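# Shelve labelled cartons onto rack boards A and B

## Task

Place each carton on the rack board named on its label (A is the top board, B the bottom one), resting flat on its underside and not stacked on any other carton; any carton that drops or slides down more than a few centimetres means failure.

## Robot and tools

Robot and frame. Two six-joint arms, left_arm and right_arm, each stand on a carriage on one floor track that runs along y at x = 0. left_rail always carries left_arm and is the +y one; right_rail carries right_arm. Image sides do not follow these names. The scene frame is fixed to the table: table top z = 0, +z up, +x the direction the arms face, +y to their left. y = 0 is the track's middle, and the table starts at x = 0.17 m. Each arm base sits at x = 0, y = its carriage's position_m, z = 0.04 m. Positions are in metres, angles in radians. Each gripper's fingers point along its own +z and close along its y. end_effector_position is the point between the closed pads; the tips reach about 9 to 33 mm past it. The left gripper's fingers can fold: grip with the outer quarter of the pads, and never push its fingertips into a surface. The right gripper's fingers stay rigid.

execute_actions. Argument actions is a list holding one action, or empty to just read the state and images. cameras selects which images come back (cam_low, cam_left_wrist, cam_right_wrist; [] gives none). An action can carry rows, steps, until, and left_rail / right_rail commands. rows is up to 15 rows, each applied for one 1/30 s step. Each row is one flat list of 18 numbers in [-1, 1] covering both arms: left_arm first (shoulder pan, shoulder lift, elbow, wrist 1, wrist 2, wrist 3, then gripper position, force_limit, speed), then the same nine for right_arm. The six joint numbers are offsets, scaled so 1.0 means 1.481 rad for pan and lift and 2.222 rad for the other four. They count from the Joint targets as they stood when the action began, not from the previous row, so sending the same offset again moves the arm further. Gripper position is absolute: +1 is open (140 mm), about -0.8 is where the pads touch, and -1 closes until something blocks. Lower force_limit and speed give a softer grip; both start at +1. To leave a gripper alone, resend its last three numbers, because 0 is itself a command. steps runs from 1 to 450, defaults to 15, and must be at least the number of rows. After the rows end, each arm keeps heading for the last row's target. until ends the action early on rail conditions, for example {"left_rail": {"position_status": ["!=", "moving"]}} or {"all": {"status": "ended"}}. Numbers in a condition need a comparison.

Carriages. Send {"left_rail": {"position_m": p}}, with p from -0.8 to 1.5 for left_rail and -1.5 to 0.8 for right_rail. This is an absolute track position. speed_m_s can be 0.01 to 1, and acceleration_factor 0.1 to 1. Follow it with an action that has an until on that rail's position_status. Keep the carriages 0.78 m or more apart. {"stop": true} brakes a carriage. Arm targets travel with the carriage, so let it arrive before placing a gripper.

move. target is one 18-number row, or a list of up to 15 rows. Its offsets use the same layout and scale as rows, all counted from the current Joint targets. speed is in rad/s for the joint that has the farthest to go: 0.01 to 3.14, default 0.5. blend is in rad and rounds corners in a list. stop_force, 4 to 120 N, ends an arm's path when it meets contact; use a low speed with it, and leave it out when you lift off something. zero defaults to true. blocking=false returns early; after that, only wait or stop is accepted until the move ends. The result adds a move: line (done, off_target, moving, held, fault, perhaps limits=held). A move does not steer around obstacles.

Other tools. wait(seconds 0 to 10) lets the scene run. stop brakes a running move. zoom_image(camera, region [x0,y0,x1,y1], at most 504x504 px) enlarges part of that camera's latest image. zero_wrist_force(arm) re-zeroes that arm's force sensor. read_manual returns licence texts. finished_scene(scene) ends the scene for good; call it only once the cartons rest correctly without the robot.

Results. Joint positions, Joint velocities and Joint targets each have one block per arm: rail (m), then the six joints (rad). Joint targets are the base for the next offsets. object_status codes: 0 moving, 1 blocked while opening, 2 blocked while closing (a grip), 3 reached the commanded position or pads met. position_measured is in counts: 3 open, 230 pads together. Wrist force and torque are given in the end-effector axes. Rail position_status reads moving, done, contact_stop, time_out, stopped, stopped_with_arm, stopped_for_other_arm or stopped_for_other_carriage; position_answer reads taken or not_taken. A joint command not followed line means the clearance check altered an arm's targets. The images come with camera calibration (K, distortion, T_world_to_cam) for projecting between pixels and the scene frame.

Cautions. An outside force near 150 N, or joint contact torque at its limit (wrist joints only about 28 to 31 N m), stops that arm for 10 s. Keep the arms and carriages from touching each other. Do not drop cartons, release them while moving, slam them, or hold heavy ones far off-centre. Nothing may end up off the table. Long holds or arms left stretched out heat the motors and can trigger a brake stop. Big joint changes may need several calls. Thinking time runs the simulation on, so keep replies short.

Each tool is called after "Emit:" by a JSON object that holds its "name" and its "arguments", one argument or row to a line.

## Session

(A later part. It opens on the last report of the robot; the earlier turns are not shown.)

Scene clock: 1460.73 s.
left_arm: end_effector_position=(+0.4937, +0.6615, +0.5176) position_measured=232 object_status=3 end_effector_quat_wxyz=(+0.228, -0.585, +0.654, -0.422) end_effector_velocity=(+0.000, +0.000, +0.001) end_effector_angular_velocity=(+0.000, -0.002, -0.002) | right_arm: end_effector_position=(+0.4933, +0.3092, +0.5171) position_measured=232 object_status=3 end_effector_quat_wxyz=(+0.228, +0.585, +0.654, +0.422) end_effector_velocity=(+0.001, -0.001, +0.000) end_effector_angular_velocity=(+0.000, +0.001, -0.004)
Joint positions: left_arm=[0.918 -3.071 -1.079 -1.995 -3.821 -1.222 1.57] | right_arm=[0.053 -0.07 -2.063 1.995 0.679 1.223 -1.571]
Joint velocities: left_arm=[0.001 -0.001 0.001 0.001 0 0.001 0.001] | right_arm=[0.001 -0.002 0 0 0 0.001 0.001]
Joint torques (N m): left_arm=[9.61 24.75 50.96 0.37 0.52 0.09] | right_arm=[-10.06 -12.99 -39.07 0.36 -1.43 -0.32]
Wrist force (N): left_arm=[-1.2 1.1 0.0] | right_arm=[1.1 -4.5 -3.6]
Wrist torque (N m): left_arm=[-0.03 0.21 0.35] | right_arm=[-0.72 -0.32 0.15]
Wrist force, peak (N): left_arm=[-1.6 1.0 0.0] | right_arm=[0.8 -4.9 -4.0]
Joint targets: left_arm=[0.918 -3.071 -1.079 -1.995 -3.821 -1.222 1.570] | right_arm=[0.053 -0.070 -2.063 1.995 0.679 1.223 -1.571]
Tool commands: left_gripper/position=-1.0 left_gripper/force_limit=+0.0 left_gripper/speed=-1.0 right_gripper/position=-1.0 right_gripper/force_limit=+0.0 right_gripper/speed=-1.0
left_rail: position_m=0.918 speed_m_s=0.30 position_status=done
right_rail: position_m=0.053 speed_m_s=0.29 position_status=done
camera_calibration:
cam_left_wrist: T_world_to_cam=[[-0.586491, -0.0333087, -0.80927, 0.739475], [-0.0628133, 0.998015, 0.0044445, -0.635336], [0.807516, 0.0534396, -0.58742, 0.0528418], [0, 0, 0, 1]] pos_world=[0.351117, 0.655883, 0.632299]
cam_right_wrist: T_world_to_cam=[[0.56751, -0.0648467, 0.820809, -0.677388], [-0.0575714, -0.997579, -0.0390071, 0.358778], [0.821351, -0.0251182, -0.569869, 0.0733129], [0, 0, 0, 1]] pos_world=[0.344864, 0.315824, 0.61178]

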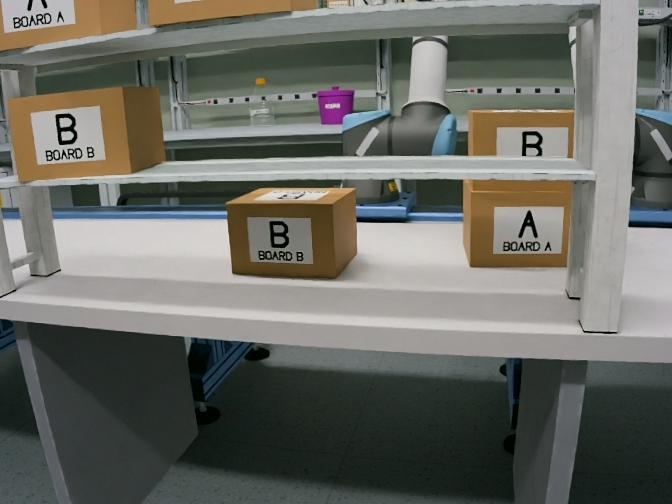

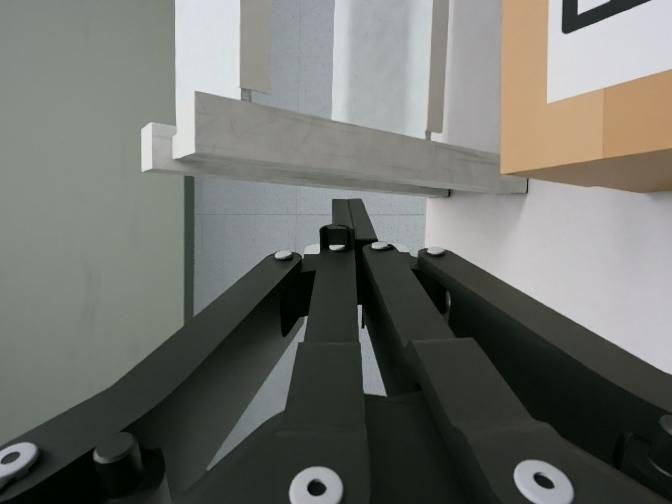

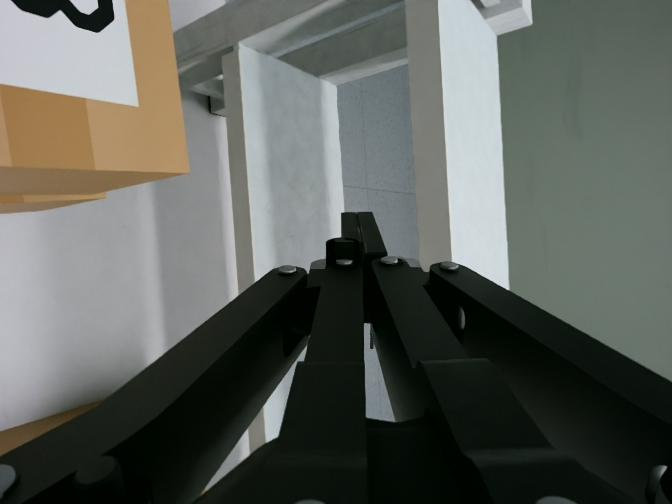

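Emit:
{"name": "execute_actions", "arguments": {
  "actions": [
    {"left_rail": {"position_m": 0.9126, "speed_m_s": 0.1, "acceleration_factor": 0.3}, "right_rail": {"position_m": 0.061, "speed_m_s": 0.1, "acceleration_factor": 0.3}, "steps": 60, "until": {"all": {"status": "ended"}}}
  ],
  "cameras": []
}}

Emit:
{"name": "move", "arguments": {
  "target": [
    [0, 0.15781, -0.24305, 0.33429, 0, 0, -1.0, 0.0, -1.0, 0, -0.15781, 0.24305, -0.33429, 0, 0, -1.0, 0.0, -1.0],
    [0, 0.06755, -0.31792, 0.46932, 0, 0, -1.0, 0.0, -1.0, 0, -0.06755, 0.31792, -0.46932, 0, 0, -1.0, 0.0, -1.0]
  ],
  "speed": [0.4, 0.3],
  "blend": [0.04, 0],
  "cameras": ["cam_low", "cam_left_wrist", "cam_right_wrist"]
}}

Emit:
{"name": "move", "arguments": {
  "target": [-0.03714, 0, 0, 0, 0, 0, -1.0, 0.0, -1.0, 0.03714, 0, 0, 0, 0, 0, -1.0, 0.0, -1.0],
  "speed": 0.06,
  "stop_force": 12,
  "cameras": []
}}

Emit:
{"name": "move", "arguments": {
  "target": [-0.02363, 0, 0, 0, 0, 0, -1.0, 0.0, -1.0, 0.02363, 0, 0, 0, 0, 0, -1.0, 0.0, -1.0],
  "speed": 0.03,
  "stop_force": 20,
  "cameras": ["cam_left_wrist", "cam_right_wrist"]
}}

Scene clock: 1523.97 s.
left_arm: end_effector_position=(+0.4937, +0.6562, +0.5176) position_measured=232 object_status=3 end_effector_quat_wxyz=(+0.228, -0.585, +0.654, -0.422) | right_arm: end_effector_position=(+0.4933, +0.3172, +0.5171) position_measured=232 object_status=3 end_effector_quat_wxyz=(+0.228, +0.585, +0.654, +0.422)
Joint positions: left_arm=[0.913 -3.071 -1.079 -1.995 -3.821 -1.222 1.57] | right_arm=[0.061 -0.07 -2.063 1.995 0.679 1.223 -1.571]
Joint torques (N m): left_arm=[6.27 23.25 45.39 1.16 0.53 -0.09] | right_arm=[-6.07 -11.73 -34.17 -0.96 -2.19 -0.14]
Wrist force (N): left_arm=[-0.8 1.0 0.0] | right_arm=[0.5 -4.6 -3.7]
Wrist torque (N m): left_arm=[-0.06 0.14 0.35] | right_arm=[-0.74 -0.21 0.15]
Wrist force, peak (N): left_arm=[-1.9 1.0 -0.4] | right_arm=[0.9 -5.0 -3.7]
Joint targets: left_arm=[0.913 -3.071 -1.079 -1.995 -3.821 -1.222 1.570] | right_arm=[0.061 -0.070 -2.063 1.995 0.679 1.223 -1.571]
Tool commands: left_gripper/position=-1.0 left_gripper/force_limit=+0.0 left_gripper/speed=-1.0 right_gripper/position=-1.0 right_gripper/force_limit=+0.0 right_gripper/speed=-1.0
left_rail: position_m=0.913 speed_m_s=0.10 position_status=done
right_rail: position_m=0.061 speed_m_s=0.10 position_status=done
No camera images: "cameras" was empty.

Scene clock: 1527.37 s.
left_arm: end_effector_position=(+0.4626, +0.6540, +0.2624) position_measured=232 object_status=3 end_effector_quat_wxyz=(+0.372, -0.476, +0.596, -0.529) | right_arm: end_effector_position=(+0.4623, +0.3194, +0.2619) position_measured=232 object_status=3 end_effector_quat_wxyz=(+0.373, +0.476, +0.596, +0.528)
Joint positions: left_arm=[0.913 -3.071 -0.979 -2.701 -2.778 -1.222 1.57] | right_arm=[0.061 -0.07 -2.163 2.702 -0.363 1.223 -1.571]
Joint torques (N m): left_arm=[4.71 -28.6 33.77 5.34 0.24 0.06] | right_arm=[-5.75 25.29 -28.47 -5.77 -2.14 -0.05]
Wrist force (N): left_arm=[-0.9 1.4 -0.1] | right_arm=[0.8 -4.8 -3.0]
Wrist torque (N m): left_arm=[-0.05 0.20 0.38] | right_arm=[-0.79 -0.27 0.09]
Wrist force, peak (N): left_arm=[0.1 3.0 -2.1] | right_arm=[1.5 -6.7 -6.0]
Joint targets: left_arm=[0.913 -3.071 -0.979 -2.701 -2.778 -1.222 1.570] | right_arm=[0.061 -0.070 -2.163 2.702 -0.363 1.223 -1.571]
left_rail: position_m=0.913 speed_m_s=0.10 position_status=done
right_rail: position_m=0.061 speed_m_s=0.10 position_status=done
move: done
camera_calibration:
cam_left_wrist: T_world_to_cam=[[-0.19033, -0.00545903, -0.981705, 0.358245], [-0.0653634, 0.997836, 0.00712376, -0.628022], [0.979542, 0.0655235, -0.190275, -0.2633], [0, 0, 0, 1]] pos_world=[0.285048, 0.645871, 0.306065]
cam_right_wrist: T_world_to_cam=[[0.16796, -0.0366741, 0.985111, -0.316972], [-0.0422956, -0.998656, -0.029967, 0.348172], [0.984886, -0.0366327, -0.169285, -0.223139], [0, 0, 0, 1]] pos_world=[0.287731, 0.327906, 0.284913]

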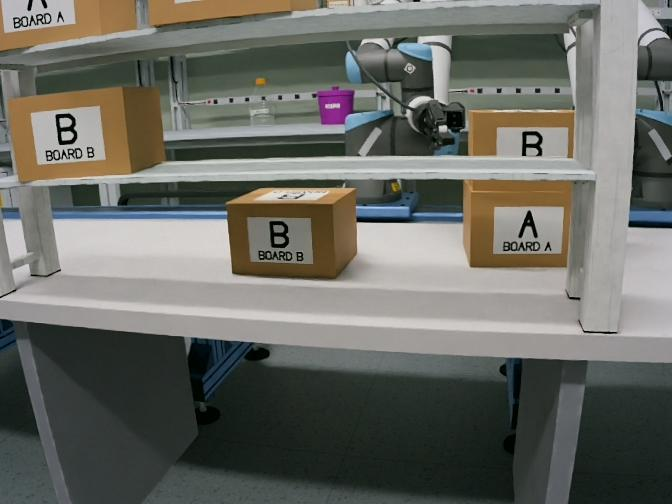

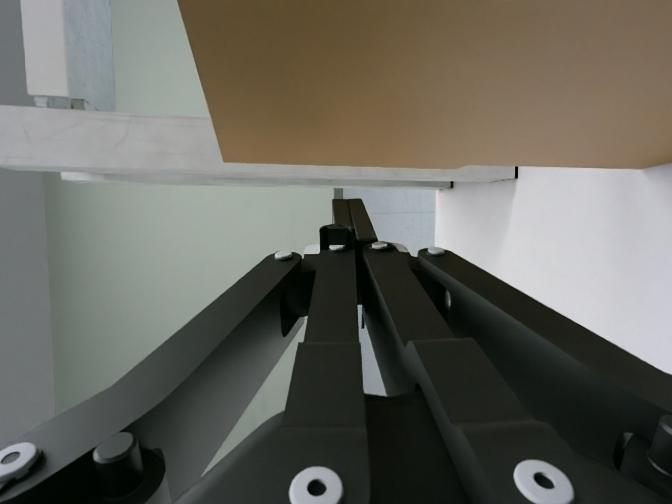

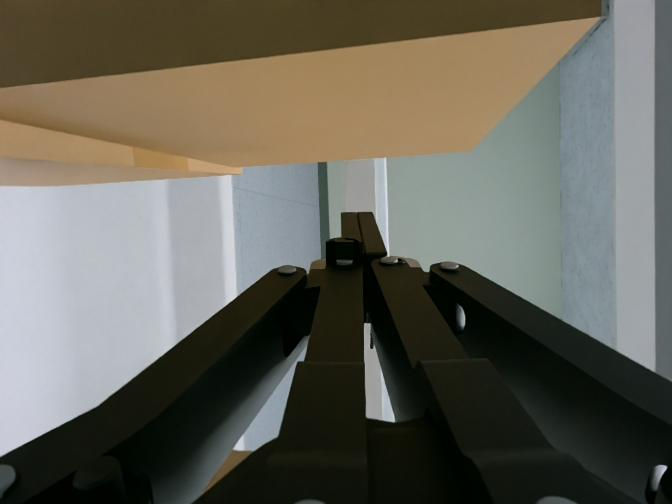

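Scene clock: 1529.23 s.
left_arm: end_effector_position=(+0.4477, +0.6289, +0.2623) position_measured=232 object_status=3 end_effector_quat_wxyz=(+0.358, -0.460, +0.609, -0.539) | right_arm: end_effector_position=(+0.4474, +0.3444, +0.2618) position_measured=232 object_status=3 end_effector_quat_wxyz=(+0.358, +0.460, +0.609, +0.538)
Joint positions: left_arm=[0.913 -3.126 -0.979 -2.701 -2.778 -1.222 1.57] | right_arm=[0.061 -0.015 -2.163 2.702 -0.363 1.223 -1.571]
Joint torques (N m): left_arm=[-14.39 -29.4 37.32 4.99 0.15 -0.07] | right_arm=[11.27 22.51 -32.65 -5.04 -2.73 -0.15]
Wrist force (N): left_arm=[-0.8 1.8 0.2] | right_arm=[0.7 -4.4 -2.6]
Wrist torque (N m): left_arm=[0.04 0.19 0.37] | right_arm=[-0.69 -0.28 0.07]
Wrist force, peak (N): left_arm=[-1.2 1.9 0.3] | right_arm=[0.5 -4.8 -2.9]
Joint targets: left_arm=[0.913 -3.126 -0.979 -2.701 -2.778 -1.222 1.570] | right_arm=[0.061 -0.015 -2.163 2.702 -0.363 1.223 -1.571]
left_rail: position_m=0.913 speed_m_s=0.10 position_status=done
right_rail: position_m=0.061 speed_m_s=0.10 position_status=done
move: done
No camera images: "cameras" was empty.

Scene clock: 1530.77 s.
left_arm: end_effector_position=(+0.4442, +0.6235, +0.2623) position_measured=232 object_status=3 end_effector_quat_wxyz=(+0.354, -0.456, +0.612, -0.541) | right_arm: end_effector_position=(+0.4436, +0.3503, +0.2618) position_measured=232 object_status=3 end_effector_quat_wxyz=(+0.354, +0.456, +0.612, +0.541)
Joint positions: left_arm=[0.913 -3.139 -0.979 -2.701 -2.778 -1.223 1.57] | right_arm=[0.061 -0.002 -2.163 2.702 -0.363 1.223 -1.571]
Joint torques (N m): left_arm=[4.9 -27.51 38.12 2.28 11.84 0.12] | right_arm=[-4.14 22.48 -34.39 -2.94 -4.79 -0.22]
Wrist force (N): left_arm=[-19.0 0.1 -5.2] | right_arm=[-18.6 -3.3 -7.1]
Wrist torque (N m): left_arm=[-0.01 -0.43 0.36] | right_arm=[-0.72 -0.77 0.07]
Wrist force, peak (N): left_arm=[-26.1 -0.5 -6.3] | right_arm=[-26.5 -2.8 -9.2]
Joint targets: left_arm=[0.913 -3.139 -0.979 -2.701 -2.778 -1.223 1.570] | right_arm=[0.061 -0.002 -2.163 2.702 -0.363 1.223 -1.571]
left_rail: position_m=0.913 speed_m_s=0.10 position_status=done
right_rail: position_m=0.061 speed_m_s=0.10 position_status=done
move: contact (left_arm, right_arm); left_arm: the shoulder pan is farthest, 0.022 rad from its target; right_arm: the shoulder pan is farthest, 0.022 rad from its target
camera_calibration:
cam_left_wrist: T_world_to_cam=[[-0.19027, 0.00732824, -0.981704, 0.346474], [0.00178309, 0.999973, 0.00711902, -0.629932], [0.98173, -0.000395927, -0.190278, -0.20315], [0, 0, 0, 1]] pos_world=[0.266485, 0.627296, 0.305965]
cam_right_wrist: T_world_to_cam=[[0.170076, -0.0251723, 0.985109, -0.317585], [0.0257737, -0.999218, -0.0299825, 0.348192], [0.985094, 0.0304893, -0.169294, -0.227316], [0, 0, 0, 1]] pos_world=[0.268967, 0.346856, 0.284813]
Images, in order (width x height): cam_left_wrist 672x504, cam_right_wrist 672x504.

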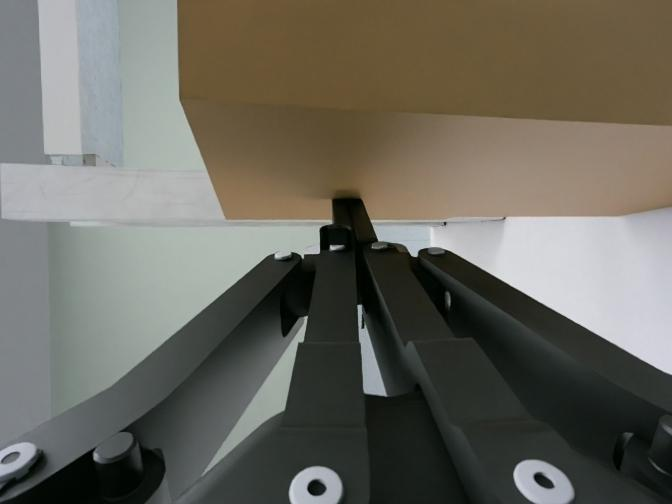

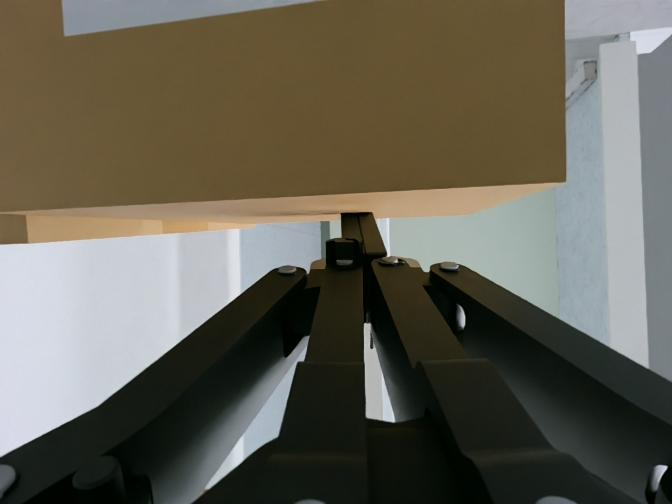

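Emit:
{"name": "move", "arguments": {
  "target": [-0.003, 0, 0, 0, 0, 0, -1.0, 0.0, -1.0, 0.003, 0, 0, 0, 0, 0, -1.0, 0.0, -1.0],
  "speed": 0.02,
  "cameras": ["cam_left_wrist", "cam_right_wrist"]
}}

Emit:
{"name": "move", "arguments": {
  "target": [-0.0003, 0.02974, 0.01653, -0.03635, 0, 0, -1.0, 0.0, -1.0, 0.0003, -0.02974, -0.01653, 0.03635, 0, 0, -1.0, 0.0, -1.0],
  "speed": 0.08,
  "cameras": ["cam_low", "cam_left_wrist", "cam_right_wrist"]
}}

Emit:
{"name": "zoom_image", "arguments": {
  "camera": "cam_low",
  "region": [440, 80, 600, 290]
}}

Scene clock: 1539.63 s.
left_arm: end_effector_position=(+0.4430, +0.6216, +0.2623) position_measured=232 object_status=3 end_effector_quat_wxyz=(+0.353, -0.455, +0.613, -0.542) | right_arm: end_effector_position=(+0.4424, +0.3521, +0.2618) position_measured=232 object_status=3 end_effector_quat_wxyz=(+0.353, +0.454, +0.613, +0.541)
Joint positions: left_arm=[0.913 -3.143 -0.979 -2.701 -2.778 -1.223 1.57] | right_arm=[0.061 0.002 -2.163 2.702 -0.363 1.223 -1.571]
Joint torques (N m): left_arm=[-38.56 -28.03 38.78 -0.3 11.41 -0.06] | right_arm=[35.76 21.73 -33.72 0.9 -11.23 -0.27]
Wrist force (N): left_arm=[-47.5 -2.2 -11.0] | right_arm=[-46.1 -1.6 -14.0]
Wrist torque (N m): left_arm=[0.17 -1.42 0.32] | right_arm=[-0.82 -1.36 0.10]
Wrist force, peak (N): left_arm=[-47.5 -2.2 -11.0] | right_arm=[-46.1 -1.6 -14.0]
Joint targets: left_arm=[0.913 -3.143 -0.979 -2.701 -2.778 -1.223 1.570] | right_arm=[0.061 0.002 -2.163 2.702 -0.363 1.223 -1.571]
left_rail: position_m=0.913 speed_m_s=0.10 position_status=done
right_rail: position_m=0.061 speed_m_s=0.10 position_status=done
move: done
camera_calibration:
cam_left_wrist: T_world_to_cam=[[-0.190242, 0.00814672, -0.981703, 0.345735], [0.00606833, 0.999956, 0.00712222, -0.629952], [0.981719, -0.00460236, -0.190283, -0.199342], [0, 0, 0, 1]] pos_world=[0.265294, 0.626191, 0.305965]
cam_right_wrist: T_world_to_cam=[[0.170169, -0.0244566, 0.985111, -0.317628], [0.0299402, -0.999102, -0.0299758, 0.348186], [0.98496, 0.0345954, -0.169284, -0.227565], [0, 0, 0, 1]] pos_world=[0.267768, 0.347978, 0.284813]
Images, in order (width x height): cam_left_wrist 672x504, cam_right_wrist 672x504.

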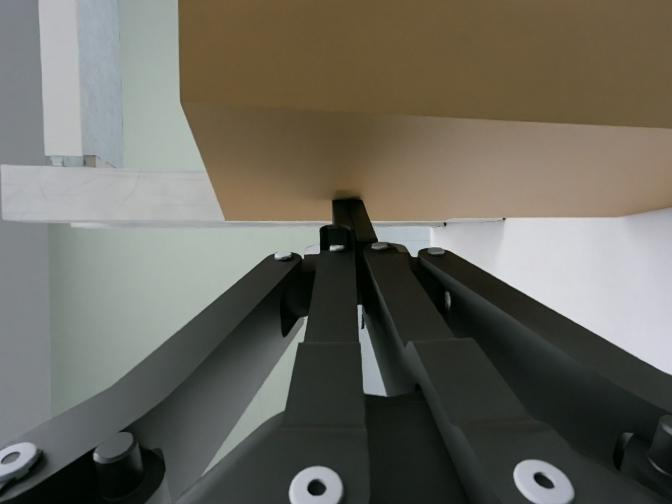

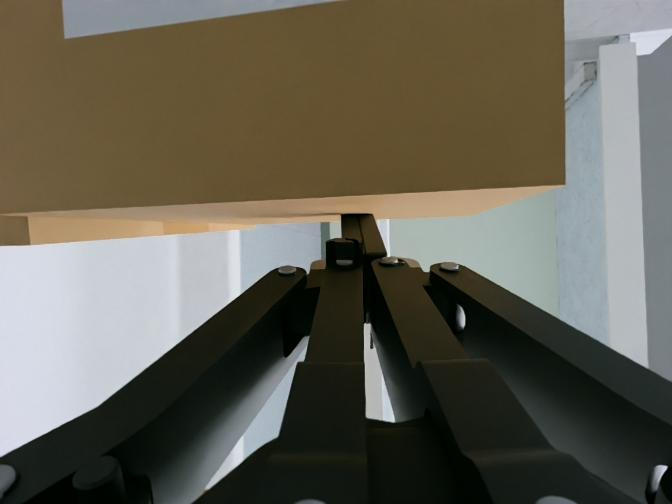

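Scene clock: 1541.03 s.
left_arm: end_effector_position=(+0.4428, +0.6213, +0.2873) position_measured=232 object_status=3 end_effector_quat_wxyz=(+0.353, -0.454, +0.613, -0.542) | right_arm: end_effector_position=(+0.4422, +0.3524, +0.2867) position_measured=232 object_status=3 end_effector_quat_wxyz=(+0.353, +0.454, +0.613, +0.541)
Joint positions: left_arm=[0.913 -3.144 -0.935 -2.664 -2.858 -1.223 1.57] | right_arm=[0.061 0.003 -2.207 2.665 -0.283 1.223 -1.571]
Joint torques (N m): left_arm=[-37.95 15.14 65.77 1.66 11.56 -0.07] | right_arm=[34.64 -7.31 -52.81 -0.52 -13.92 -0.26]
Wrist force (N): left_arm=[-51.4 10.3 -15.5] | right_arm=[-50.7 -11.5 -18.1]
Wrist torque (N m): left_arm=[-0.24 -1.52 0.51] | right_arm=[-0.52 -1.45 -0.04]
Wrist force, peak (N): left_arm=[-51.4 10.2 -15.7] | right_arm=[-50.7 -11.9 -18.3]
Joint targets: left_arm=[0.913 -3.144 -0.935 -2.664 -2.859 -1.223 1.570] | right_arm=[0.061 0.003 -2.207 2.665 -0.283 1.223 -1.571]
left_rail: position_m=0.913 speed_m_s=0.10 position_status=done
right_rail: position_m=0.061 speed_m_s=0.10 position_status=done
move: done
camera_calibration:
cam_left_wrist: T_world_to_cam=[[-0.190237, 0.00826078, -0.981703, 0.370169], [0.00667995, 0.999952, 0.00711988, -0.630087], [0.981715, -0.00520327, -0.190283, -0.194013], [0, 0, 0, 1]] pos_world=[0.265095, 0.62599, 0.330965]
cam_right_wrist: T_world_to_cam=[[0.170181, -0.0243372, 0.985112, -0.342163], [0.0306504, -0.999081, -0.0299773, 0.348945], [0.984936, 0.0352957, -0.169279, -0.223399], [0, 0, 0, 1]] pos_world=[0.267568, 0.348182, 0.309713]

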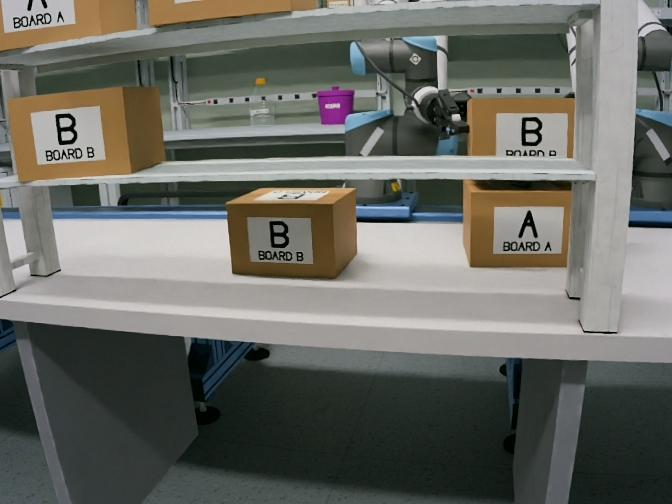

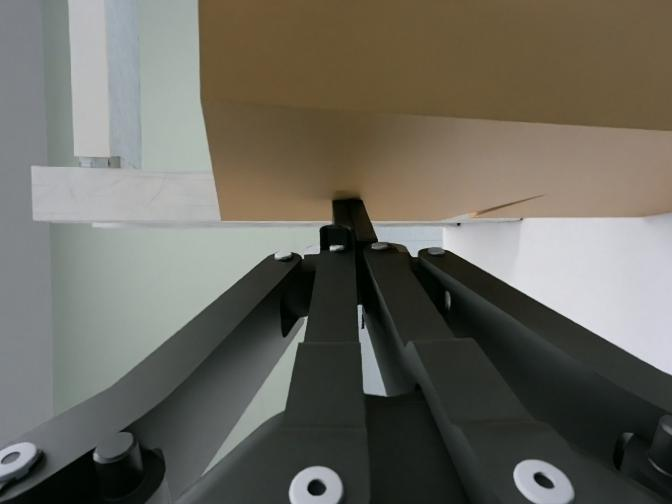

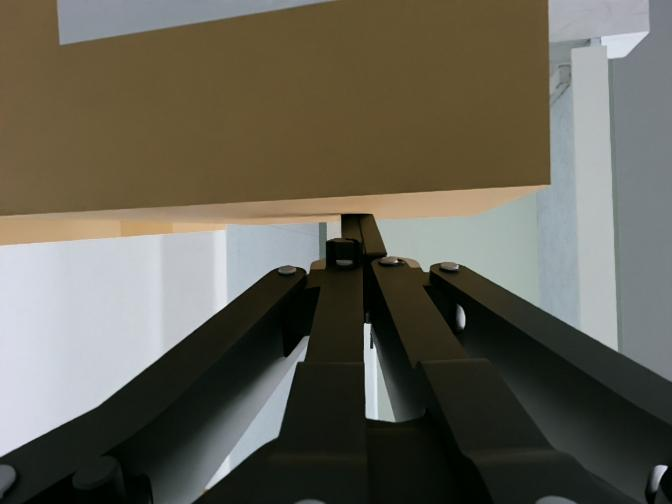

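Scaled by 2.400.

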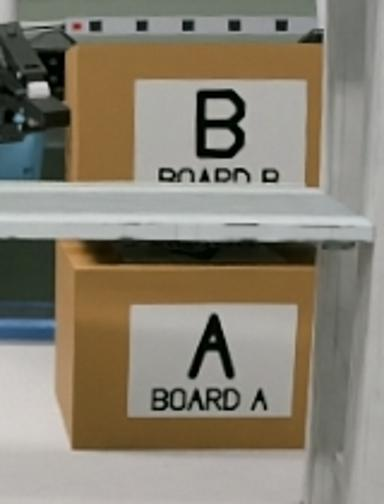

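Emit:
{"name": "move", "arguments": {
  "target": [0, -0.02339, 0.07583, -0.06024, 0, 0, -1.0, 0.0, -1.0, 0, 0.02339, -0.07583, 0.06024, 0, 0, -1.0, 0.0, -1.0],
  "speed": 0.15,
  "cameras": []
}}

Emit:
{"name": "execute_actions", "arguments": {
  "actions": [
    {"left_rail": {"position_m": 0.7506, "speed_m_s": 0.09, "acceleration_factor": 0.1}, "right_rail": {"position_m": -0.101, "speed_m_s": 0.09, "acceleration_factor": 0.1}, "steps": 200, "until": {"all": {"status": "ended"}}}
  ],
  "cameras": ["cam_low", "cam_left_wrist", "cam_right_wrist"]
}}

Scene clock: 1586.73 s.
left_arm: end_effector_position=(+0.4891, +0.6212, +0.3702) position_measured=232 object_status=3 end_effector_quat_wxyz=(+0.353, -0.454, +0.613, -0.542) | right_arm: end_effector_position=(+0.4886, +0.3525, +0.3697) position_measured=232 object_status=3 end_effector_quat_wxyz=(+0.353, +0.454, +0.613, +0.541)
Joint positions: left_arm=[0.913 -3.144 -0.97 -2.496 -2.992 -1.223 1.57] | right_arm=[0.061 0.003 -2.172 2.497 -0.149 1.223 -1.571]
Joint torques (N m): left_arm=[-38.64 -19.25 67.85 1.53 10.98 0.1] | right_arm=[31.39 14.45 -55.22 -0.11 -23.23 -0.18]
Wrist force (N): left_arm=[-52.0 10.3 -15.6] | right_arm=[-51.5 -12.1 -18.5]
Wrist torque (N m): left_arm=[-0.24 -1.59 0.50] | right_arm=[-0.65 -1.49 -0.06]
Wrist force, peak (N): left_arm=[-52.4 9.9 -15.7] | right_arm=[-51.9 -12.5 -18.6]
Joint targets: left_arm=[0.913 -3.144 -0.970 -2.496 -2.992 -1.223 1.570] | right_arm=[0.061 0.003 -2.172 2.497 -0.149 1.223 -1.571]
left_rail: position_m=0.913 speed_m_s=0.10 position_status=done
right_rail: position_m=0.061 speed_m_s=0.10 position_status=done
move: done
No camera images: "cameras" was empty.

Scene clock: 1590.10 s.
left_arm: end_effector_position=(+0.4892, +0.4592, +0.3703) position_measured=232 object_status=3 end_effector_quat_wxyz=(+0.353, -0.454, +0.613, -0.542) | right_arm: end_effector_position=(+0.4887, +0.1906, +0.3698) position_measured=232 object_status=3 end_effector_quat_wxyz=(+0.353, +0.454, +0.613, +0.541)
Joint positions: left_arm=[0.751 -3.144 -0.97 -2.496 -2.992 -1.223 1.57] | right_arm=[-0.101 0.003 -2.172 2.497 -0.149 1.223 -1.571]
Joint torques (N m): left_arm=[-33.54 -19.63 62.21 2.39 11.09 -0.14] | right_arm=[31.8 14.55 -49.95 -1.44 -26.67 -0.5]
Wrist force (N): left_arm=[-52.0 11.0 -15.6] | right_arm=[-51.6 -12.3 -18.6]
Wrist torque (N m): left_arm=[-0.19 -1.55 0.51] | right_arm=[-0.61 -1.45 -0.05]
Wrist force, peak (N): left_arm=[-52.6 10.7 -15.9] | right_arm=[-51.9 -12.5 -18.8]
Joint targets: left_arm=[0.751 -3.144 -0.970 -2.496 -2.992 -1.223 1.570] | right_arm=[-0.101 0.003 -2.172 2.497 -0.149 1.223 -1.571]
Tool commands: left_gripper/position=-1.0 left_gripper/force_limit=+0.0 left_gripper/speed=-1.0 right_gripper/position=-1.0 right_gripper/force_limit=+0.0 right_gripper/speed=-1.0
left_rail: position_m=0.751 speed_m_s=0.09 position_status=done
right_rail: position_m=-0.101 speed_m_s=0.09 position_status=done
camera_calibration:
cam_left_wrist: T_world_to_cam=[[-0.190237, 0.00826078, -0.981703, 0.461816], [0.00667995, 0.999952, 0.00711988, -0.468996], [0.981715, -0.00520327, -0.190283, -0.224614], [0, 0, 0, 1]] pos_world=[0.311495, 0.46399, 0.413965]
cam_right_wrist: T_world_to_cam=[[0.170181, -0.0243372, 0.985112, -0.435764], [0.0306504, -0.999081, -0.0299773, 0.18826], [0.984936, 0.0352957, -0.169279, -0.249336], [0, 0, 0, 1]] pos_world=[0.313968, 0.186282, 0.392713]

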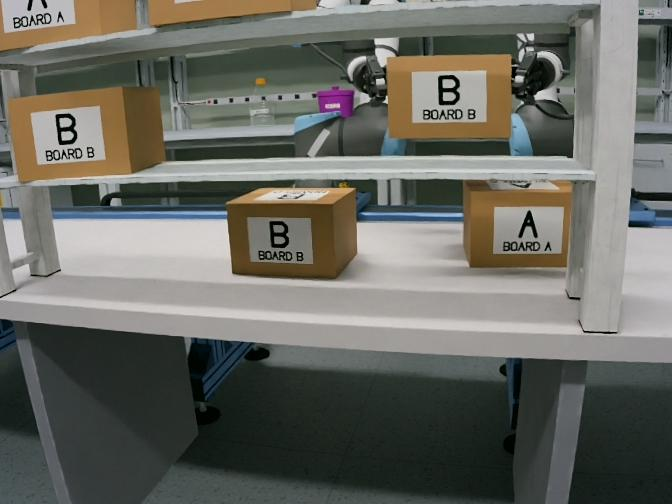

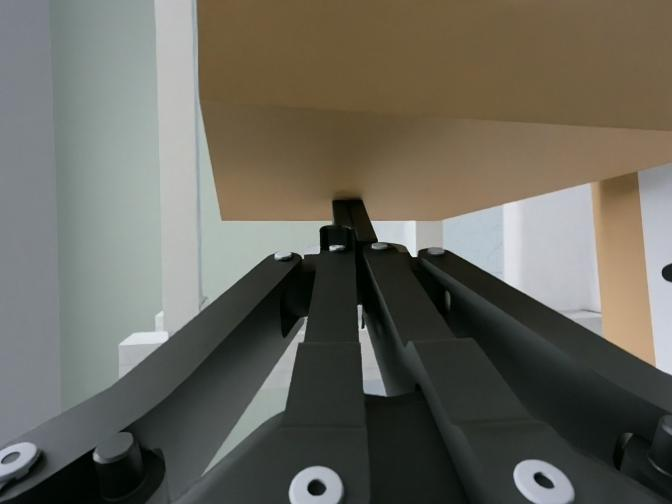

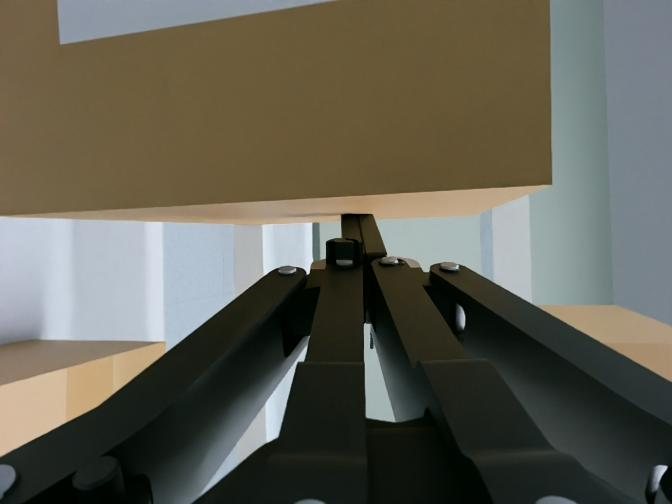

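Emit:
{"name": "move", "arguments": {
  "target": [
    [0.0001, -0.11418, 0.03285, 0.04325, 0, 0, -1.0, 0.0, -1.0, -0.0001, 0.11418, -0.03285, -0.04325, 0, 0, -1.0, 0.0, -1.0],
    [0.0002, -0.25452, 0.09033, 0.07931, 0, 0, -1.0, 0.0, -1.0, -0.0002, 0.25452, -0.09033, -0.07931, 0, 0, -1.0, 0.0, -1.0],
    [0.0004, -0.32879, 0.12955, 0.08959, 0, 0, -1.0, 0.0, -1.0, -0.0004, 0.32879, -0.12955, -0.08959, 0, 0, -1.0, 0.0, -1.0],
    [0.0005, -0.41087, 0.18061, 0.09324, 0, 0, -1.0, 0.0, -1.0, -0.0005, 0.41087, -0.18061, -0.09324, 0, 0, -1.0, 0.0, -1.0]
  ],
  "speed": 0.16,
  "blend": [0.03, 0.02, 0.02, 0],
  "cameras": ["cam_low", "cam_left_wrist", "cam_right_wrist"]
}}

Emit:
{"name": "move", "arguments": {
  "target": [
    [0, -0.00894, -0.00623, 0.01219, 0, 0, -1.0, 0.0, -1.0, 0, 0.00894, 0.00623, -0.01219, 0, 0, -1.0, 0.0, -1.0],
    [0, -0.02064, -0.01439, 0.02814, 0, 0, -1.0, 0.0, -1.0, 0, 0.02064, 0.01439, -0.02814, 0, 0, -1.0, 0.0, -1.0]
  ],
  "speed": [0.04, 0.015],
  "stop_force": 8,
  "cameras": ["cam_low", "cam_left_wrist", "cam_right_wrist"]
}}

Scene clock: 1603.50 s.
left_arm: end_effector_position=(+0.7914, +0.4592, +0.3700) position_measured=232 object_status=3 end_effector_quat_wxyz=(+0.353, -0.455, +0.613, -0.542) | right_arm: end_effector_position=(+0.7908, +0.1907, +0.3696) position_measured=232 object_status=3 end_effector_quat_wxyz=(+0.353, +0.454, +0.613, +0.541)
Joint positions: left_arm=[0.751 -3.143 -1.578 -2.095 -2.785 -1.223 1.57] | right_arm=[-0.101 0.002 -1.564 2.095 -0.356 1.223 -1.571]
Joint torques (N m): left_arm=[-27.3 34.51 63.42 9.21 10.98 0.03] | right_arm=[23.11 -36.87 -51.38 -9.07 -23.38 -0.33]
Wrist force (N): left_arm=[-45.3 10.8 -13.5] | right_arm=[-44.7 -12.2 -15.9]
Wrist torque (N m): left_arm=[-0.20 -1.35 0.50] | right_arm=[-0.57 -1.37 -0.06]
Wrist force, peak (N): left_arm=[-52.8 10.3 -16.0] | right_arm=[-51.9 -12.4 -19.2]
Joint targets: left_arm=[0.751 -3.143 -1.579 -2.094 -2.785 -1.223 1.570] | right_arm=[-0.101 0.002 -1.563 2.095 -0.356 1.223 -1.571]
left_rail: position_m=0.751 speed_m_s=0.09 position_status=done
right_rail: position_m=-0.101 speed_m_s=0.09 position_status=done
move: done
camera_calibration:
cam_left_wrist: T_world_to_cam=[[-0.190339, 0.00812737, -0.981685, 0.519129], [0.0059671, 0.999957, 0.00712169, -0.470379], [0.9817, -0.00450228, -0.190379, -0.521622], [0, 0, 0, 1]] pos_world=[0.613693, 0.463791, 0.413665]
cam_right_wrist: T_world_to_cam=[[0.170363, -0.0244487, 0.985078, -0.487147], [0.0299344, -0.999102, -0.0299737, 0.179737], [0.984927, 0.0345941, -0.169478, -0.546697], [0, 0, 0, 1]] pos_world=[0.616068, 0.186578, 0.392612]

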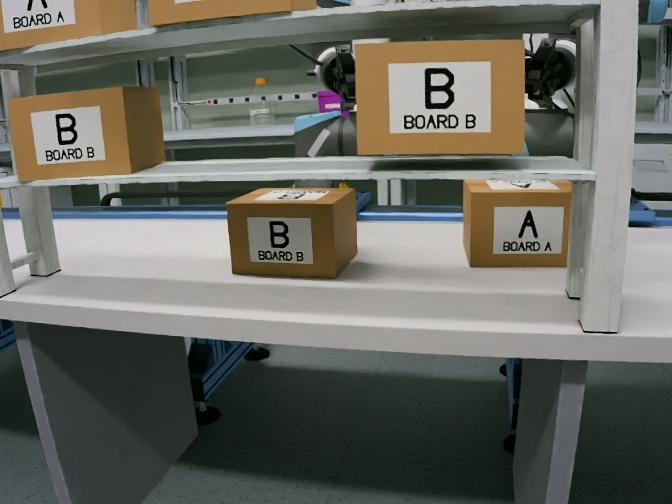

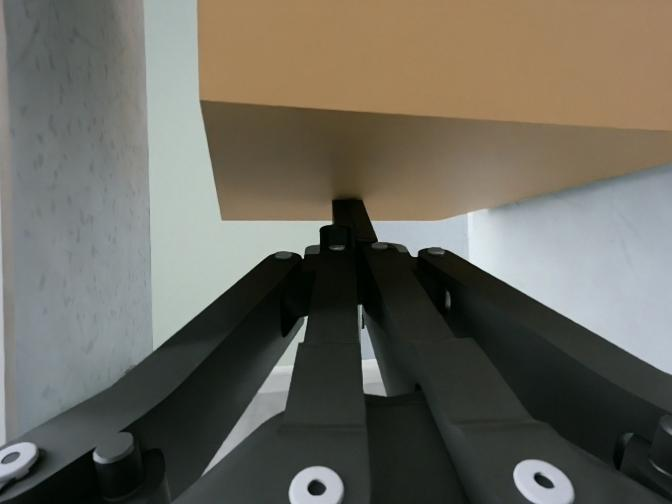

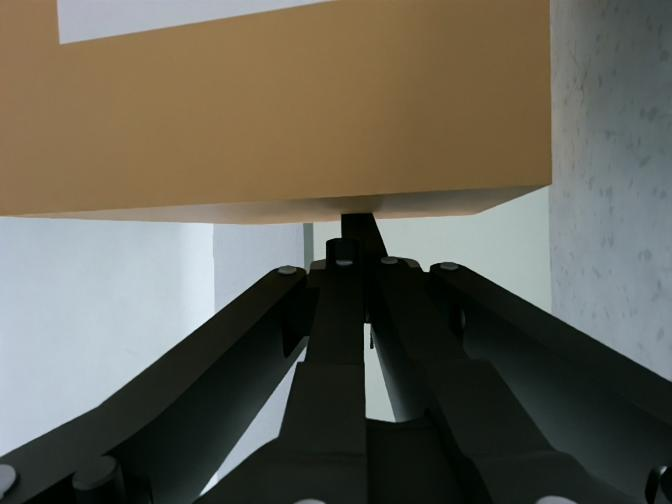

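Scene clock: 1606.83 s.
left_arm: end_effector_position=(+0.7915, +0.4592, +0.3475) position_measured=232 object_status=3 end_effector_quat_wxyz=(+0.353, -0.454, +0.612, -0.542) | right_arm: end_effector_position=(+0.7908, +0.1907, +0.3466) position_measured=232 object_status=3 end_effector_quat_wxyz=(+0.353, +0.454, +0.613, +0.541)
Joint positions: left_arm=[0.751 -3.143 -1.601 -2.118 -2.739 -1.223 1.57] | right_arm=[-0.101 0.002 -1.54 2.119 -0.403 1.223 -1.571]
Joint torques (N m): left_arm=[-33.86 75.47 52.22 -0.1 10.85 0.38] | right_arm=[30.21 -56.53 -43.46 0.77 -19.49 -0.23]
Wrist force (N): left_arm=[-45.7 4.2 -2.3] | right_arm=[-45.0 -3.6 -16.7]
Wrist torque (N m): left_arm=[-0.13 -1.64 0.42] | right_arm=[-0.80 -1.40 0.07]
Wrist force, peak (N): left_arm=[-45.6 10.5 -13.5] | right_arm=[-44.8 -12.7 -16.2]
Joint targets: left_arm=[0.751 -3.143 -1.601 -2.118 -2.739 -1.223 1.570] | right_arm=[-0.101 0.002 -1.540 2.119 -0.403 1.223 -1.571]
left_rail: position_m=0.751 speed_m_s=0.09 position_status=done
right_rail: position_m=-0.101 speed_m_s=0.09 position_status=done
move: contact (left_arm, right_arm); path passed 1 of 2 targets; left_arm: the wrist 1 is farthest, 0.017 rad from its target; right_arm: the wrist 1 is farthest, 0.015 rad from its target
camera_calibration:
cam_left_wrist: T_world_to_cam=[[-0.190031, 0.00812844, -0.981745, 0.496796], [0.0059652, 0.999957, 0.00712458, -0.470218], [0.98176, -0.00450242, -0.190071, -0.526179], [0, 0, 0, 1]] pos_world=[0.613793, 0.463791, 0.391065]
cam_right_wrist: T_world_to_cam=[[0.170072, -0.0244605, 0.985128, -0.464247], [0.0299432, -0.999102, -0.0299768, 0.179037], [0.984977, 0.0345961, -0.169187, -0.550849], [0, 0, 0, 1]] pos_world=[0.616168, 0.186578, 0.369513]

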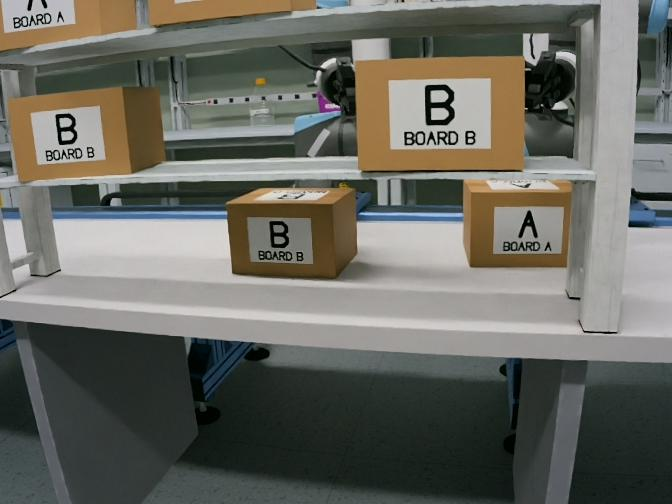

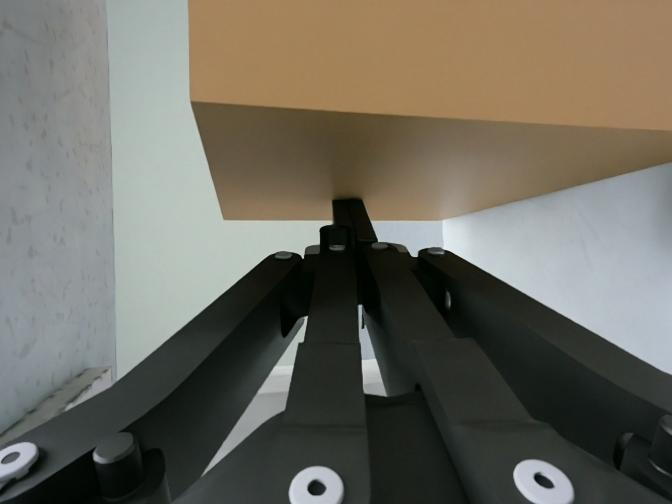

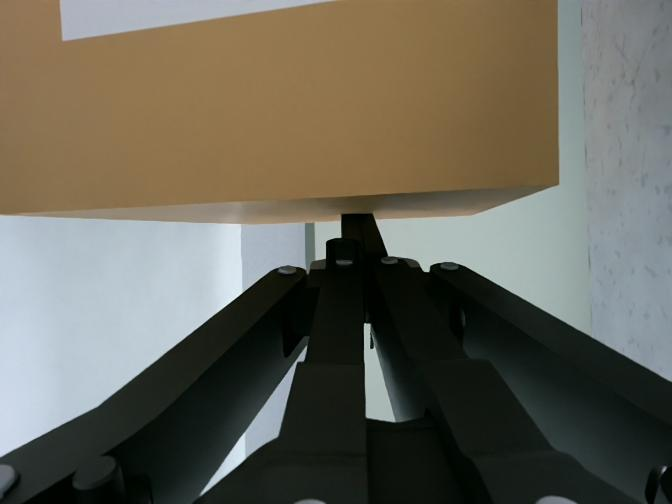

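Emit:
{"name": "move", "arguments": {
  "target": [
    [0, -0.0021, -0.0014, 0.0028, 0, 0, -1.0, 0.0, -1.0, 0, 0.0021, 0.0014, -0.0028, 0, 0, -1.0, 0.0, -1.0],
    [0.0135, -0.0021, -0.0014, 0.0028, 0, 0, -1.0, 0.0, -1.0, -0.0135, 0.0021, 0.0014, -0.0028, 0, 0, -1.0, 0.0, -1.0],
    [0.0155, 0.09825, -0.04042, -0.0244, 0, 0, -1.0, 0.0, -1.0, -0.0155, -0.09825, 0.04042, 0.0244, 0, 0, -1.0, 0.0, -1.0],
    [0.0203, 0.17252, -0.07964, -0.03468, 0, 0, -1.0, 0.0, -1.0, -0.0203, -0.17252, 0.07964, 0.03468, 0, 0, -1.0, 0.0, -1.0],
    [0.0317, 0.31286, -0.13713, -0.07074, 0, 0, -1.0, 0.0, -1.0, -0.0317, -0.31286, 0.13713, 0.07074, 0, 0, -1.0, 0.0, -1.0],
    [0.0486, 0.35314, 0.05558, -0.48672, 0, 0, -1.0, 0.0, -1.0, -0.0486, -0.35314, -0.05558, 0.48672, 0, 0, -1.0, 0.0, -1.0]
  ],
  "speed": [0.01, 0.03, 0.12, 0.22, 0.3, 0.45],
  "blend": [0, 0, 0.01, 0.02, 0.04, 0],
  "cameras": ["cam_low"]
}}

Emit:
{"name": "execute_actions", "arguments": {
  "actions": [
    {"left_rail": {"position_m": 0.9126, "speed_m_s": 0.25, "acceleration_factor": 0.4}, "right_rail": {"position_m": 0.061, "speed_m_s": 0.25, "acceleration_factor": 0.4}, "steps": 200, "until": {"all": {"status": "ended"}}}
  ],
  "cameras": ["cam_left_wrist", "cam_right_wrist"]
}}

Emit:
{"name": "zoom_image", "arguments": {
  "camera": "cam_right_wrist",
  "region": [0, 0, 252, 252]
}}

Emit:
{"name": "zoom_image", "arguments": {
  "camera": "cam_left_wrist",
  "region": [420, 0, 672, 252]
}}

Scene clock: 1636.10 s.
left_arm: end_effector_position=(+0.4935, +0.4944, +0.5184) position_measured=232 object_status=3 end_effector_quat_wxyz=(+0.228, -0.584, +0.654, -0.423) | right_arm: end_effector_position=(+0.4932, +0.1553, +0.5175) position_measured=232 object_status=3 end_effector_quat_wxyz=(+0.228, +0.584, +0.654, +0.422)
Joint positions: left_arm=[0.751 -3.071 -1.078 -1.994 -3.82 -1.223 1.57] | right_arm=[-0.101 -0.07 -2.064 1.996 0.678 1.223 -1.571]
Joint torques (N m): left_arm=[11.54 26.47 59.34 -2.81 -1.41 -0.26] | right_arm=[-15.04 -13.5 -50.63 4.02 2.54 -0.47]
Wrist force (N): left_arm=[-0.8 0.9 0.2] | right_arm=[-0.6 -3.3 -3.0]
Wrist torque (N m): left_arm=[-0.09 0.14 0.35] | right_arm=[-0.44 0.03 0.15]
Wrist force, peak (N): left_arm=[-47.5 -2.2 2.2] | right_arm=[-45.5 -4.1 -17.0]
Joint targets: left_arm=[0.751 -3.071 -1.078 -1.994 -3.821 -1.223 1.570] | right_arm=[-0.101 -0.070 -2.064 1.996 0.678 1.223 -1.571]
left_rail: position_m=0.751 speed_m_s=0.09 position_status=done
right_rail: position_m=-0.101 speed_m_s=0.09 position_status=done
move: done
Images, in order (width x height): cam_low 672x504.

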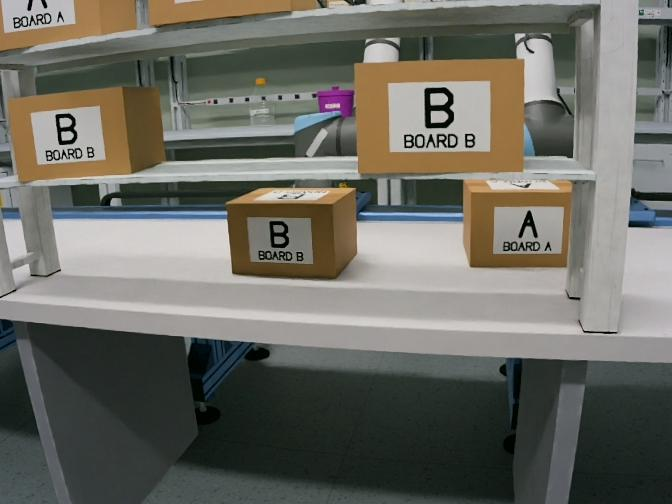

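Scene clock: 1637.90 s.
left_arm: end_effector_position=(+0.4934, +0.6564, +0.5185) position_measured=232 object_status=3 end_effector_quat_wxyz=(+0.228, -0.584, +0.654, -0.423) end_effector_velocity=(+0.000, +0.000, -0.001) end_effector_angular_velocity=(+0.000, +0.001, +0.000) | right_arm: end_effector_position=(+0.4932, +0.3173, +0.5175) position_measured=232 object_status=3 end_effector_quat_wxyz=(+0.228, +0.584, +0.654, +0.422) end_effector_velocity=(+0.000, +0.000, +0.000) end_effector_angular_velocity=(-0.002, -0.001, +0.000)
Joint positions: left_arm=[0.913 -3.071 -1.078 -1.994 -3.821 -1.223 1.57] | right_arm=[0.061 -0.07 -2.064 1.996 0.678 1.223 -1.571]
Joint velocities: left_arm=[0.001 -0.001 0 -0.002 0.001 0 0] | right_arm=[0.001 -0.001 0 0 0 0 -0.003]
Joint torques (N m): left_arm=[12.58 25.52 57.97 -1.67 -1.17 -0.25] | right_arm=[-11.79 -13.95 -46.03 2.57 2.33 -0.64]
Wrist force (N): left_arm=[-1.0 1.0 0.0] | right_arm=[-0.6 -3.3 -3.0]
Wrist torque (N m): left_arm=[-0.05 0.16 0.36] | right_arm=[-0.45 0.04 0.15]
Wrist force, peak (N): left_arm=[-1.8 0.7 -0.3] | right_arm=[-1.0 -3.4 -3.3]
Joint targets: left_arm=[0.913 -3.071 -1.078 -1.994 -3.821 -1.223 1.570] | right_arm=[0.061 -0.070 -2.064 1.996 0.678 1.223 -1.571]
Tool commands: left_gripper/position=-1.0 left_gripper/force_limit=+0.0 left_gripper/speed=-1.0 right_gripper/position=-1.0 right_gripper/force_limit=+0.0 right_gripper/speed=-1.0
left_rail: position_m=0.913 speed_m_s=0.25 position_status=done
right_rail: position_m=0.061 speed_m_s=0.25 position_status=done
camera_calibration:
cam_left_wrist: T_world_to_cam=[[-0.585062, -0.0335523, -0.810294, 0.739856], [-0.0634512, 0.997975, 0.00449038, -0.629855], [0.808502, 0.0540413, -0.586006, 0.0521712], [0, 0, 0, 1]] pos_world=[0.350716, 0.650583, 0.632902]
cam_right_wrist: T_world_to_cam=[[0.566118, -0.0646434, 0.821785, -0.677049], [-0.0572226, -0.997597, -0.0390531, 0.366764], [0.822335, -0.0249161, -0.568457, 0.0726101], [0, 0, 0, 1]] pos_world=[0.344567, 0.323926, 0.611988]
Images, in order (width x height): cam_left_wrist 672x504, cam_right_wrist 672x504.

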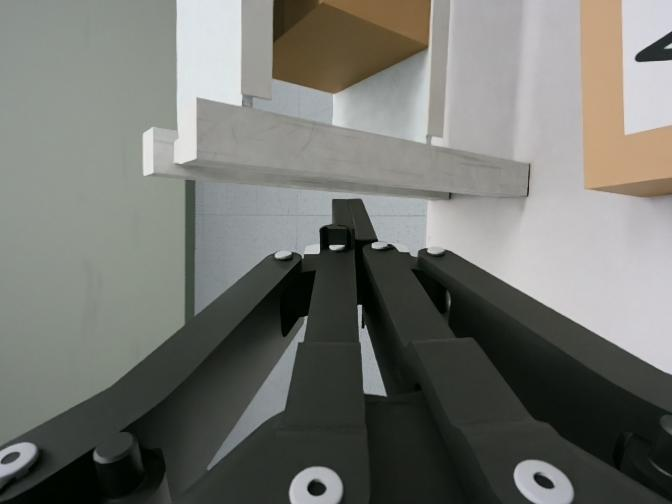

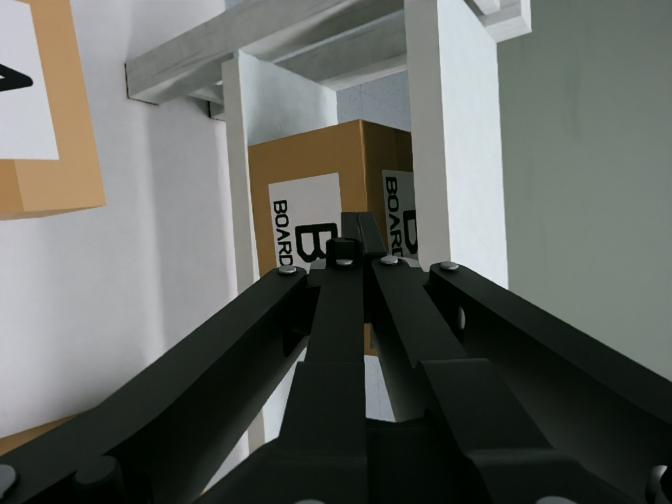

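Scaled by 2.000.

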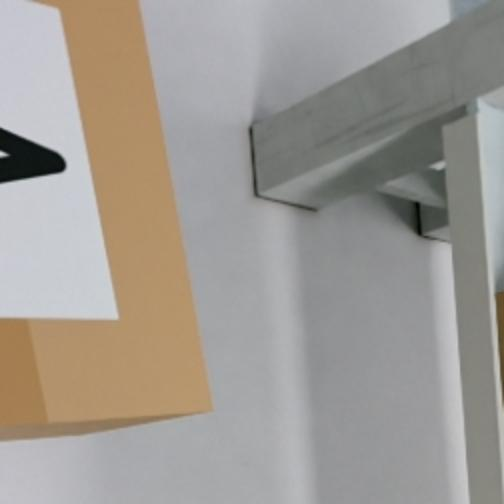

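Scaled by 2.000.

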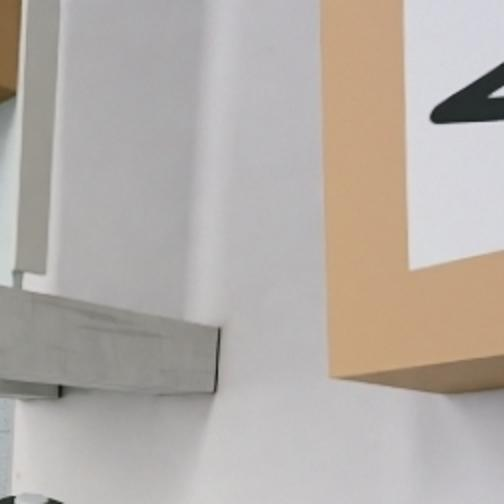

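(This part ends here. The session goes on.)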